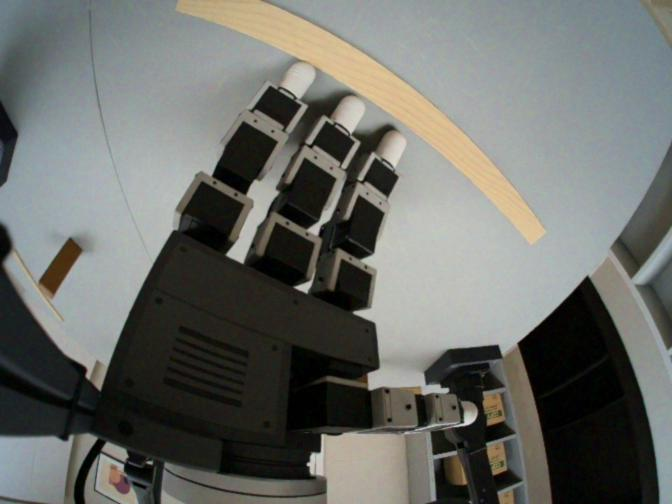

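>>> move(
  arm2={"joints": {"joint1_rad": 0.97, "joint6_rad": -1.03, "hand_index_mcp": 0.5, "hand_middle_mcp": 0.5, "hand_ring_mcp": 0.5}, "min_time_s": 1.2},
  cameras=["arm2_cam_wrist"],
)

Scene clock: 3530.27 s.
Joint torques (N m): arm1=[0.15 -2.43 5.94 2.85 0.05 -0.01] | arm2=[1.55 -12.4 6.83 0.51 -0.64 0.37] | arm3=[0.09 -7.12 8.28 1.29 0.52 0.03]
Heat: arm1: hottest joint3_rad 42 °C; arm2: hottest joint3_rad 44 °C; arm3: hottest joint3_rad 40 °C.
move: arm2 done
Joint velocities: within noise
arm1.joint_positions: joint1_rad=+0.250 joint2_rad=+1.438 joint3_rad=+2.828 joint4_rad=-1.330 joint5_rad=-0.023 joint6_rad=+1.049 hand_index_mcp=+1.000 hand_index_abd=+0.256 hand_index_pip=-0.482 hand_index_dip=+0.007 hand_middle_mcp=+0.763 hand_middle_abd=+0.145 hand_middle_pip=+0.577 hand_middle_dip=+0.696 hand_ring_mcp=+0.762 hand_ring_abd=-0.087 hand_ring_pip=+0.577 hand_ring_dip=+0.696 hand_thumb_cmc=-0.545 hand_thumb_axl=+0.683 hand_thumb_mcp=-0.784 hand_thumb_ipl=+0.168 hand_current_limit=+0.400 hand_speed=-0.600
arm1.joint_status: not commanded
arm1.hand_state: overload,goal,goal,goal,goal,goal,goal,goal,goal,blocked,goal,goal,blocked,goal,goal,goal
arm1.index_mcp_current_ma: 0
arm1.index_abd_current_ma: 3
arm1.index_pip_current_ma: 15
arm1.index_dip_current_ma: 5
arm1.middle_mcp_current_ma: 12
arm1.middle_abd_current_ma: 13
arm1.middle_pip_current_ma: 3
arm1.middle_dip_current_ma: -5
arm1.ring_mcp_current_ma: 12
arm1.ring_abd_current_ma: 29
arm1.ring_pip_current_ma: -5
arm1.ring_dip_current_ma: 6
arm1.thumb_cmc_current_ma: 36
arm1.thumb_axl_current_ma: 10
arm1.thumb_mcp_current_ma: -13
arm1.thumb_ipl_current_ma: 3
arm1.hand_goal_index_mcp: 0.754
arm1.hand_goal_index_abd: 0.250
arm1.hand_goal_index_pip: -0.500
arm1.hand_goal_index_dip: 0.000
arm1.hand_goal_middle_mcp: 0.754
arm1.hand_goal_middle_abd: 0.140
arm1.hand_goal_middle_pip: 0.576
arm1.hand_goal_middle_dip: 0.696
arm1.hand_goal_ring_mcp: 0.754
arm1.hand_goal_ring_abd: -0.140
arm1.hand_goal_ring_pip: 0.576
arm1.hand_goal_ring_dip: 0.696
arm1.hand_goal_thumb_cmc: -0.570
arm1.hand_goal_thumb_axl: 0.678
arm1.hand_goal_thumb_mcp: -0.780
arm1.hand_goal_thumb_ipl: 0.168
arm1.hand: x=+0.2486 y=-0.0272 z=+1.6844 quat_wxyz=(+0.722, +0.274, -0.631, -0.082)
arm1.hand_target: x=+0.2482 y=-0.0274 z=+1.6884 quat_wxyz=(+0.727, +0.272, -0.626, -0.083)
arm1.hand_status: not commanded
arm2.joint_positions: joint1_rad=+0.944 joint2_rad=+1.817 joint3_rad=+1.418 joint4_rad=-1.144 joint5_rad=+0.003 joint6_rad=-1.064 hand_index_mcp=+0.502 hand_index_abd=-0.002 hand_index_pip=+0.354 hand_index_dip=+0.477 hand_middle_mcp=+0.502 hand_middle_abd=-0.001 hand_middle_pip=+0.357 hand_middle_dip=+0.477 hand_ring_mcp=+0.515 hand_ring_abd=+0.008 hand_ring_pip=+0.353 hand_ring_dip=+0.472 hand_thumb_cmc=+0.703 hand_thumb_axl=+0.677 hand_thumb_mcp=+0.221 hand_thumb_ipl=+0.168 hand_current_limit=+0.100 hand_speed=-0.600
arm2.joint_status: all done
arm2.hand_state: goal,goal,goal,goal,goal,goal,goal,goal,goal,goal,goal,goal,goal,goal,goal,goal
arm2.index_mcp_current_ma: 4
arm2.index_abd_current_ma: 9
arm2.index_pip_current_ma: -9
arm2.index_dip_current_ma: -12
arm2.middle_mcp_current_ma: 9
arm2.middle_abd_current_ma: -2
arm2.middle_pip_current_ma: -16
arm2.middle_dip_current_ma: -10
arm2.ring_mcp_current_ma: 30
arm2.ring_abd_current_ma: 13
arm2.ring_pip_current_ma: -1
arm2.ring_dip_current_ma: -10
arm2.thumb_cmc_current_ma: 9
arm2.thumb_axl_current_ma: 1
arm2.thumb_mcp_current_ma: -27
arm2.thumb_ipl_current_ma: -10
arm2.hand_goal_index_mcp: 0.500
arm2.hand_goal_index_abd: 0.000
arm2.hand_goal_index_pip: 0.358
arm2.hand_goal_index_dip: 0.480
arm2.hand_goal_middle_mcp: 0.500
arm2.hand_goal_middle_abd: 0.000
arm2.hand_goal_middle_pip: 0.358
arm2.hand_goal_middle_dip: 0.480
arm2.hand_goal_ring_mcp: 0.500
arm2.hand_goal_ring_abd: 0.000
arm2.hand_goal_ring_pip: 0.358
arm2.hand_goal_ring_dip: 0.480
arm2.hand_goal_thumb_cmc: 0.700
arm2.hand_goal_thumb_axl: 0.678
arm2.hand_goal_thumb_mcp: 0.230
arm2.hand_goal_thumb_ipl: 0.170
arm2.hand: x=+0.3017 y=+0.5350 z=+0.8382 quat_wxyz=(+0.015, +0.304, +0.953, -0.002)
arm2.hand_target: x=+0.2967 y=+0.5500 z=+0.8022 quat_wxyz=(-0.015, +0.308, +0.951, -0.004)
arm2.hand_status: not commanded
arm3.joint_positions: joint1_rad=+0.205 joint2_rad=+1.480 joint3_rad=+0.849 joint4_rad=-0.911 joint5_rad=-0.003 joint6_rad=+1.519 hand_index_mcp=+0.048 hand_index_abd=-0.015 hand_index_pip=+0.032 hand_index_dip=+0.697 hand_middle_mcp=+0.016 hand_middle_abd=-0.008 hand_middle_pip=+0.013 hand_middle_dip=+0.695 hand_ring_mcp=-0.020 hand_ring_abd=-0.011 hand_ring_pip=-0.010 hand_ring_dip=+0.694 hand_thumb_cmc=-0.564 hand_thumb_axl=+0.686 hand_thumb_mcp=-0.230 hand_thumb_ipl=-0.327 hand_current_limit=+0.700 hand_speed=-0.600
arm3.joint_status: not commanded
arm3.hand_state: blocked,goal,blocked,goal,blocked,goal,blocked,goal,blocked,goal,blocked,goal,goal,goal,blocked,goal
arm3.index_mcp_current_ma: 191
arm3.index_abd_current_ma: -11
arm3.index_pip_current_ma: 30
arm3.index_dip_current_ma: 2
arm3.middle_mcp_current_ma: 173
arm3.middle_abd_current_ma: -9
arm3.middle_pip_current_ma: 16
arm3.middle_dip_current_ma: 7
arm3.ring_mcp_current_ma: 283
arm3.ring_abd_current_ma: -13
arm3.ring_pip_current_ma: 57
arm3.ring_dip_current_ma: -5
arm3.thumb_cmc_current_ma: 11
arm3.thumb_axl_current_ma: 26
arm3.thumb_mcp_current_ma: 398
arm3.thumb_ipl_current_ma: 20
arm3.hand_goal_index_mcp: -0.062
arm3.hand_goal_index_abd: 0.000
arm3.hand_goal_index_pip: 0.000
arm3.hand_goal_index_dip: 0.696
arm3.hand_goal_middle_mcp: -0.088
arm3.hand_goal_middle_abd: 0.000
arm3.hand_goal_middle_pip: -0.014
arm3.hand_goal_middle_dip: 0.696
arm3.hand_goal_ring_mcp: -0.170
arm3.hand_goal_ring_abd: 0.000
arm3.hand_goal_ring_pip: -0.058
arm3.hand_goal_ring_dip: 0.696
arm3.hand_goal_thumb_cmc: -0.570
arm3.hand_goal_thumb_axl: 0.678
arm3.hand_goal_thumb_mcp: -0.392
arm3.hand_goal_thumb_ipl: -0.344
arm3.hand: x=-0.1167 y=-0.2234 z=+0.8376 quat_wxyz=(-0.009, +0.796, +0.605, +0.009)
arm3.hand_target: x=-0.1171 y=-0.2205 z=+0.8341 quat_wxyz=(-0.009, +0.796, +0.605, +0.012)
arm3.hand_status: not commanded
arm2_cam_wrist: T_world_to_cam=[[0.9989, 0.03156, 0.0346, -0.31076], [-0.00297, -0.69454, 0.71945, -0.27327], [0.04674, -0.71876, -0.69368, 1.07477]] pos_world=[0.25938, 0.59251, 0.9529]

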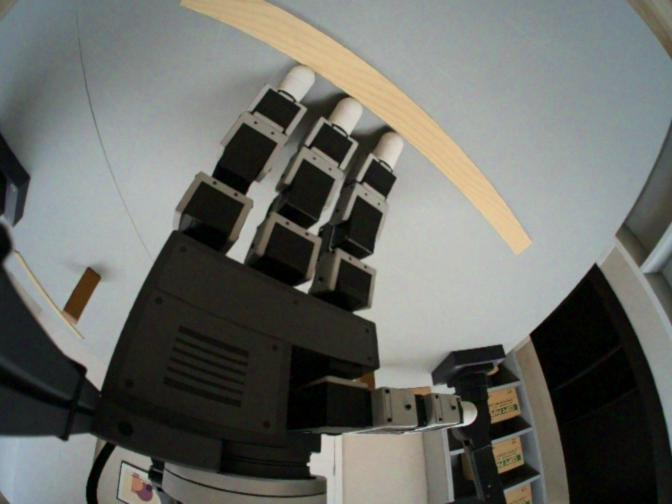

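>>> move(
  arm2={"joints": {"joint1_rad": 1.06, "joint6_rad": -0.80, "hand_index_mcp": 0.53, "hand_middle_mcp": 0.53, "hand_ring_mcp": 0.53}, "min_time_s": 1.8},
  cameras=["arm2_cam_wrist", "cam_high"],
)

Scene clock: 3544.87 s.
Joint torques (N m): arm1=[0.09 -2.43 5.96 2.84 0.05 -0.01] | arm2=[1.96 -12.04 6.86 0.54 -0.73 0.29] | arm3=[0.03 -7.24 8.29 1.29 0.52 0.01]
Heat: arm1: hottest joint3_rad 42 °C; arm2: hottest joint3_rad 44 °C; arm3: hottest joint3_rad 40 °C.
move: arm2 done
Joint velocities: within noise
arm1, arm3: as last shown
arm1.index_mcp_current_ma: -4
arm1.index_abd_current_ma: 10
arm1.index_pip_current_ma: 17
arm1.index_dip_current_ma: 2
arm1.middle_mcp_current_ma: 5
arm1.middle_abd_current_ma: 16
arm1.middle_pip_current_ma: 2
arm1.middle_dip_current_ma: 0
arm1.ring_mcp_current_ma: 11
arm1.ring_pip_current_ma: -6
arm1.ring_dip_current_ma: 9
arm1.thumb_cmc_current_ma: 35
arm1.thumb_mcp_current_ma: -8
arm1.thumb_ipl_current_ma: 0
arm2.joint_positions: joint1_rad=+1.028 joint2_rad=+1.813 joint3_rad=+1.418 joint4_rad=-1.142 joint5_rad=+0.007 joint6_rad=-0.827 hand_index_mcp=+0.532 hand_index_abd=+0.005 hand_index_pip=+0.356 hand_index_dip=+0.477 hand_middle_mcp=+0.536 hand_middle_abd=+0.014 hand_middle_pip=+0.353 hand_middle_dip=+0.476 hand_ring_mcp=+0.542 hand_ring_abd=+0.028 hand_ring_pip=+0.352 hand_ring_dip=+0.472 hand_thumb_cmc=+0.700 hand_thumb_axl=+0.677 hand_thumb_mcp=+0.221 hand_thumb_ipl=+0.168 hand_current_limit=+0.100 hand_speed=-0.600
arm2.joint_status: all done
arm2.hand_state: goal,goal,goal,goal,goal,goal,goal,goal,goal,blocked,goal,goal,goal,goal,goal,goal
arm2.index_mcp_current_ma: 5
arm2.index_abd_current_ma: 11
arm2.index_pip_current_ma: -11
arm2.index_dip_current_ma: -9
arm2.middle_mcp_current_ma: 18
arm2.middle_abd_current_ma: 17
arm2.middle_pip_current_ma: -12
arm2.middle_dip_current_ma: -15
arm2.ring_mcp_current_ma: 22
arm2.ring_abd_current_ma: 43
arm2.ring_pip_current_ma: -5
arm2.ring_dip_current_ma: -10
arm2.thumb_cmc_current_ma: 2
arm2.thumb_axl_current_ma: 4
arm2.thumb_mcp_current_ma: -26
arm2.thumb_ipl_current_ma: -12
arm2.hand_goal_index_mcp: 0.530
arm2.hand_goal_index_abd: 0.000
arm2.hand_goal_index_pip: 0.358
arm2.hand_goal_index_dip: 0.480
arm2.hand_goal_middle_mcp: 0.530
arm2.hand_goal_middle_abd: 0.000
arm2.hand_goal_middle_pip: 0.358
arm2.hand_goal_middle_dip: 0.480
arm2.hand_goal_ring_mcp: 0.530
arm2.hand_goal_ring_abd: 0.000
arm2.hand_goal_ring_pip: 0.358
arm2.hand_goal_ring_dip: 0.480
arm2.hand_goal_thumb_cmc: 0.700
arm2.hand_goal_thumb_axl: 0.678
arm2.hand_goal_thumb_mcp: 0.230
arm2.hand_goal_thumb_ipl: 0.170
arm2.hand: x=+0.3133 y=+0.5683 z=+0.8410 quat_wxyz=(+0.018, +0.376, +0.926, -0.001)
arm2.hand_target: x=+0.3057 y=+0.5880 z=+0.8015 quat_wxyz=(-0.015, +0.374, +0.927, -0.007)
arm2.hand_status: not commanded
arm3.index_mcp_current_ma: 194
arm3.index_abd_current_ma: -3
arm3.index_pip_current_ma: 29
arm3.index_dip_current_ma: 1
arm3.middle_mcp_current_ma: 176
arm3.middle_abd_current_ma: 6
arm3.middle_pip_current_ma: 31
arm3.middle_dip_current_ma: 21
arm3.ring_mcp_current_ma: 282
arm3.ring_abd_current_ma: -14
arm3.ring_pip_current_ma: 64
arm3.thumb_cmc_current_ma: -3
arm3.thumb_axl_current_ma: 5
arm3.thumb_mcp_current_ma: 410
arm3.thumb_ipl_current_ma: 33
arm2_cam_wrist: T_world_to_cam=[[0.99165, -0.12145, 0.04344, -0.24179], [-0.11564, -0.68781, 0.71662, -0.2183], [-0.05716, -0.71565, -0.69611, 1.13295]] pos_world=[0.27928, 0.63128, 0.9556]

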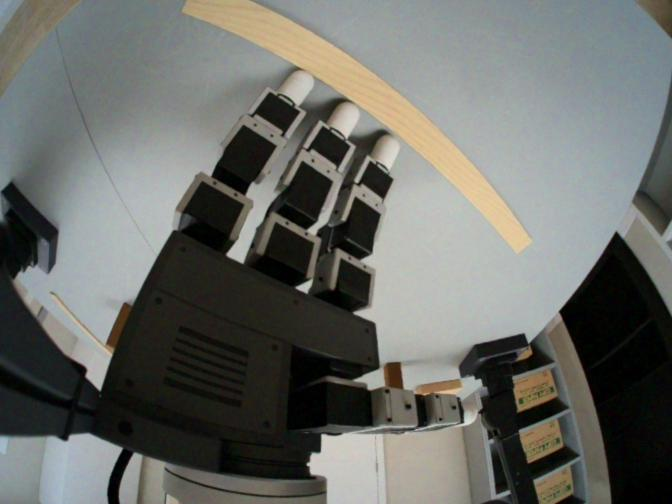

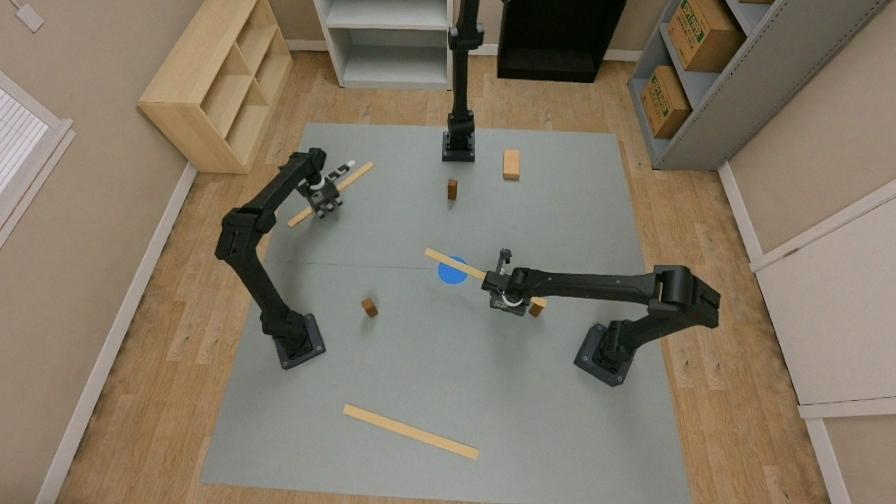

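>>> move(
  arm2={"joints": {"joint1_rad": 1.12, "joint6_rad": -0.64, "hand_index_mcp": 0.58, "hand_middle_mcp": 0.58, "hand_ring_mcp": 0.58}, "min_time_s": 1.6},
  cameras=["arm2_cam_wrist"],
)

Scene clock: 3582.03 s.
Joint torques (N m): arm1=[0.15 -2.37 5.96 2.82 0.05 -0.01] | arm2=[2.49 -11.16 6.93 0.61 -1.19 0.09] | arm3=[0.15 -7.18 8.28 1.28 0.53 0.02]
Heat: arm1: hottest joint3_rad 42 °C; arm2: hottest joint3_rad 44 °C; arm3: hottest joint3_rad 40 °C.
move: arm2 off_target
Joint velocities: within noise
arm1, arm3: as last shown
arm1.index_mcp_current_ma: -5
arm1.index_abd_current_ma: 8
arm1.index_pip_current_ma: 21
arm1.index_dip_current_ma: 4
arm1.middle_mcp_current_ma: 6
arm1.middle_abd_current_ma: 15
arm1.middle_pip_current_ma: 5
arm1.ring_mcp_current_ma: 10
arm1.ring_abd_current_ma: 27
arm1.ring_pip_current_ma: -3
arm1.ring_dip_current_ma: 6
arm1.thumb_axl_current_ma: 6
arm1.thumb_mcp_current_ma: -12
arm2.joint_positions: joint1_rad=+1.080 joint2_rad=+1.803 joint3_rad=+1.418 joint4_rad=-1.146 joint5_rad=+0.019 joint6_rad=-0.645 hand_index_mcp=+0.580 hand_index_abd=-0.001 hand_index_pip=+0.358 hand_index_dip=+0.477 hand_middle_mcp=+0.620 hand_middle_abd=+0.064 hand_middle_pip=+0.356 hand_middle_dip=+0.473 hand_ring_mcp=+0.592 hand_ring_abd=+0.018 hand_ring_pip=+0.359 hand_ring_dip=+0.480 hand_thumb_cmc=+0.701 hand_thumb_axl=+0.677 hand_thumb_mcp=+0.221 hand_thumb_ipl=+0.168 hand_current_limit=+0.100 hand_speed=-0.600
arm2.joint_status: hand_middle_mcp off_target (ended at +0.620, target +0.580); the others done
arm2.hand_state: goal,goal,goal,goal,blocked,blocked,goal,goal,goal,goal,goal,goal,goal,goal,goal,goal
arm2.index_mcp_current_ma: 4
arm2.index_abd_current_ma: 7
arm2.index_pip_current_ma: -5
arm2.index_dip_current_ma: -12
arm2.middle_mcp_current_ma: 104
arm2.middle_abd_current_ma: 100
arm2.middle_pip_current_ma: -10
arm2.middle_dip_current_ma: -16
arm2.ring_mcp_current_ma: 22
arm2.ring_abd_current_ma: 23
arm2.ring_pip_current_ma: 9
arm2.ring_dip_current_ma: 4
arm2.thumb_cmc_current_ma: 6
arm2.thumb_axl_current_ma: 3
arm2.thumb_mcp_current_ma: -28
arm2.thumb_ipl_current_ma: -10
arm2.hand_goal_index_mcp: 0.580
arm2.hand_goal_index_abd: 0.000
arm2.hand_goal_index_pip: 0.358
arm2.hand_goal_index_dip: 0.480
arm2.hand_goal_middle_mcp: 0.580
arm2.hand_goal_middle_abd: 0.000
arm2.hand_goal_middle_pip: 0.358
arm2.hand_goal_middle_dip: 0.480
arm2.hand_goal_ring_mcp: 0.580
arm2.hand_goal_ring_abd: 0.000
arm2.hand_goal_ring_pip: 0.358
arm2.hand_goal_ring_dip: 0.480
arm2.hand_goal_thumb_cmc: 0.700
arm2.hand_goal_thumb_axl: 0.678
arm2.hand_goal_thumb_mcp: 0.230
arm2.hand_goal_thumb_ipl: 0.170
arm2.hand: x=+0.3182 y=+0.5842 z=+0.8465 quat_wxyz=(+0.024, +0.435, +0.900, -0.003)
arm2.hand_target: x=+0.3087 y=+0.6120 z=+0.8009 quat_wxyz=(-0.014, +0.420, +0.908, -0.008)
arm2.hand_status: not commanded
arm3.index_mcp_current_ma: 208
arm3.index_abd_current_ma: 1
arm3.index_pip_current_ma: 26
arm3.index_dip_current_ma: 3
arm3.middle_mcp_current_ma: 181
arm3.middle_abd_current_ma: 3
arm3.middle_pip_current_ma: 34
arm3.middle_dip_current_ma: -3
arm3.ring_mcp_current_ma: 290
arm3.ring_abd_current_ma: -9
arm3.ring_pip_current_ma: 73
arm3.ring_dip_current_ma: 1
arm3.thumb_cmc_current_ma: 3
arm3.thumb_axl_current_ma: 23
arm3.thumb_mcp_current_ma: 403
arm3.thumb_ipl_current_ma: 28
arm2_cam_wrist: T_world_to_cam=[[0.96711, -0.24854, 0.05412, -0.172], [-0.21047, -0.66244, 0.71894, -0.19735], [-0.14283, -0.70668, -0.69296, 1.16777]] pos_world=[0.2916, 0.65176, 0.96041]

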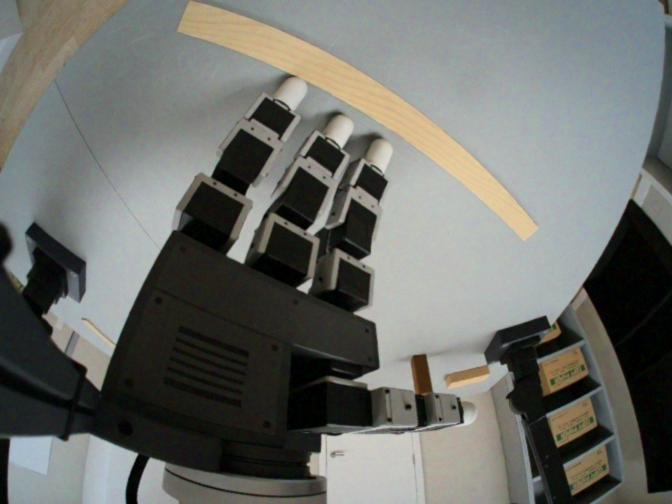

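>>> move(
  arm2={"joints": {"joint1_rad": 1.2, "joint6_rad": -0.42, "hand_index_mcp": 0.58, "hand_middle_mcp": 0.56, "hand_ring_mcp": 0.59}, "min_time_s": 1.8},
  cameras=["arm2_cam_wrist", "cam_high"],
)

Scene clock: 3591.23 s.
Joint torques (N m): arm1=[0.15 -2.49 5.96 2.82 0.04 0] | arm2=[2.2 -11.46 6.94 0.57 -0.64 0.22] | arm3=[-0.03 -7 8.28 1.25 0.51 0.02]
Heat: arm1: hottest joint3_rad 42 °C; arm2: hottest joint3_rad 44 °C; arm3: hottest joint3_rad 40 °C.
move: arm2 done
Joint velocities: within noise
arm1, arm3: as last shown
arm1.index_mcp_current_ma: 4
arm1.index_abd_current_ma: -1
arm1.index_pip_current_ma: 16
arm1.index_dip_current_ma: 0
arm1.middle_mcp_current_ma: 2
arm1.middle_abd_current_ma: 13
arm1.middle_pip_current_ma: 1
arm1.middle_dip_current_ma: -3
arm1.ring_mcp_current_ma: 6
arm1.ring_pip_current_ma: -2
arm1.ring_dip_current_ma: 11
arm1.thumb_cmc_current_ma: 37
arm1.thumb_axl_current_ma: 14
arm1.thumb_mcp_current_ma: -9
arm1.thumb_ipl_current_ma: -2
arm2.joint_positions: joint1_rad=+1.166 joint2_rad=+1.805 joint3_rad=+1.418 joint4_rad=-1.144 joint5_rad=+0.007 joint6_rad=-0.441 hand_index_mcp=+0.580 hand_index_abd=+0.006 hand_index_pip=+0.358 hand_index_dip=+0.477 hand_middle_mcp=+0.565 hand_middle_abd=+0.000 hand_middle_pip=+0.362 hand_middle_dip=+0.482 hand_ring_mcp=+0.605 hand_ring_abd=+0.094 hand_ring_pip=+0.348 hand_ring_dip=+0.469 hand_thumb_cmc=+0.700 hand_thumb_axl=+0.677 hand_thumb_mcp=+0.221 hand_thumb_ipl=+0.168 hand_current_limit=+0.100 hand_speed=-0.600
arm2.joint_status: all done
arm2.hand_state: goal,goal,goal,goal,goal,goal,goal,goal,goal,blocked,goal,goal,goal,goal,goal,goal
arm2.index_mcp_current_ma: 3
arm2.index_abd_current_ma: 7
arm2.index_pip_current_ma: -6
arm2.index_dip_current_ma: -14
arm2.middle_mcp_current_ma: 10
arm2.middle_abd_current_ma: 3
arm2.middle_pip_current_ma: -5
arm2.middle_dip_current_ma: -6
arm2.ring_mcp_current_ma: 29
arm2.ring_abd_current_ma: 161
arm2.ring_pip_current_ma: -11
arm2.ring_dip_current_ma: -13
arm2.thumb_cmc_current_ma: 1
arm2.thumb_axl_current_ma: 3
arm2.thumb_mcp_current_ma: -23
arm2.thumb_ipl_current_ma: -12
arm2.hand_goal_index_mcp: 0.580
arm2.hand_goal_index_abd: 0.000
arm2.hand_goal_index_pip: 0.358
arm2.hand_goal_index_dip: 0.480
arm2.hand_goal_middle_mcp: 0.560
arm2.hand_goal_middle_abd: 0.000
arm2.hand_goal_middle_pip: 0.358
arm2.hand_goal_middle_dip: 0.480
arm2.hand_goal_ring_mcp: 0.590
arm2.hand_goal_ring_abd: 0.000
arm2.hand_goal_ring_pip: 0.358
arm2.hand_goal_ring_dip: 0.480
arm2.hand_goal_thumb_cmc: 0.700
arm2.hand_goal_thumb_axl: 0.678
arm2.hand_goal_thumb_mcp: 0.230
arm2.hand_goal_thumb_ipl: 0.170
arm2.hand: x=+0.3190 y=+0.6226 z=+0.8454 quat_wxyz=(+0.019, +0.488, +0.873, +0.005)
arm2.hand_target: x=+0.3087 y=+0.6427 z=+0.8005 quat_wxyz=(-0.013, +0.482, +0.876, -0.010)
arm2.hand_status: not commanded
arm3.index_mcp_current_ma: 193
arm3.index_pip_current_ma: 42
arm3.index_dip_current_ma: 8
arm3.middle_mcp_current_ma: 178
arm3.middle_abd_current_ma: -10
arm3.middle_pip_current_ma: 23
arm3.middle_dip_current_ma: 14
arm3.ring_mcp_current_ma: 277
arm3.ring_abd_current_ma: -4
arm3.ring_pip_current_ma: 65
arm3.ring_dip_current_ma: 12
arm3.thumb_axl_current_ma: 15
arm3.thumb_mcp_current_ma: 409
arm2_cam_wrist: T_world_to_cam=[[0.93102, -0.36177, 0.04823, -0.07606], [-0.2883, -0.64796, 0.705, -0.14336], [-0.2238, -0.67028, -0.70756, 1.20973]] pos_world=[0.30022, 0.69045, 0.96069]

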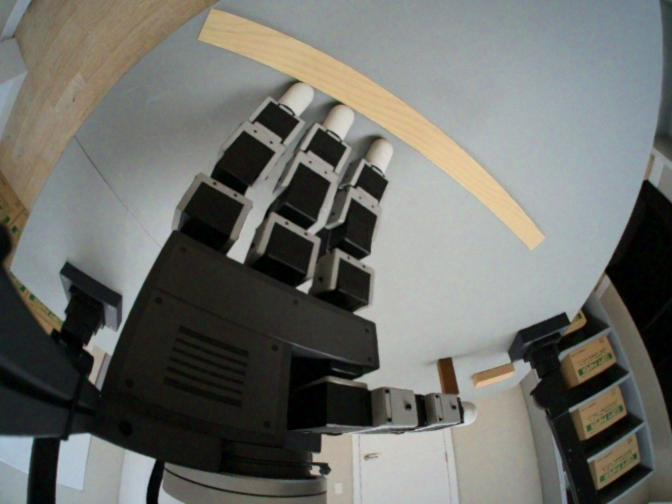

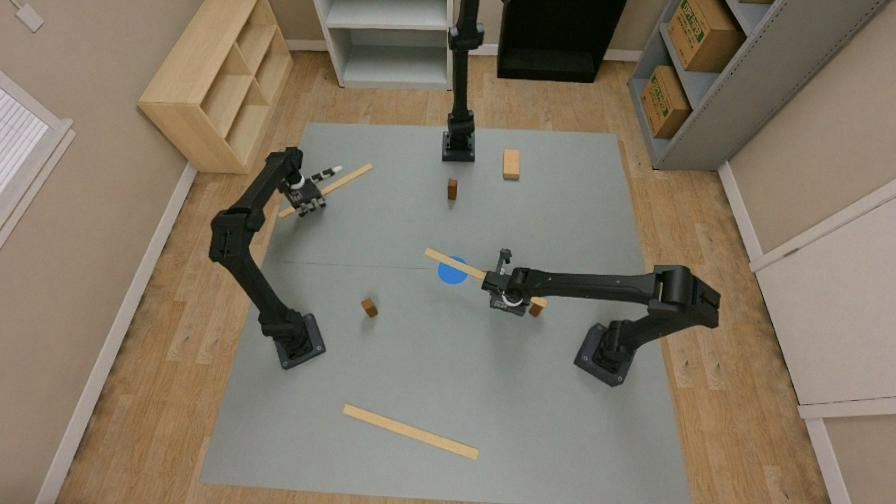

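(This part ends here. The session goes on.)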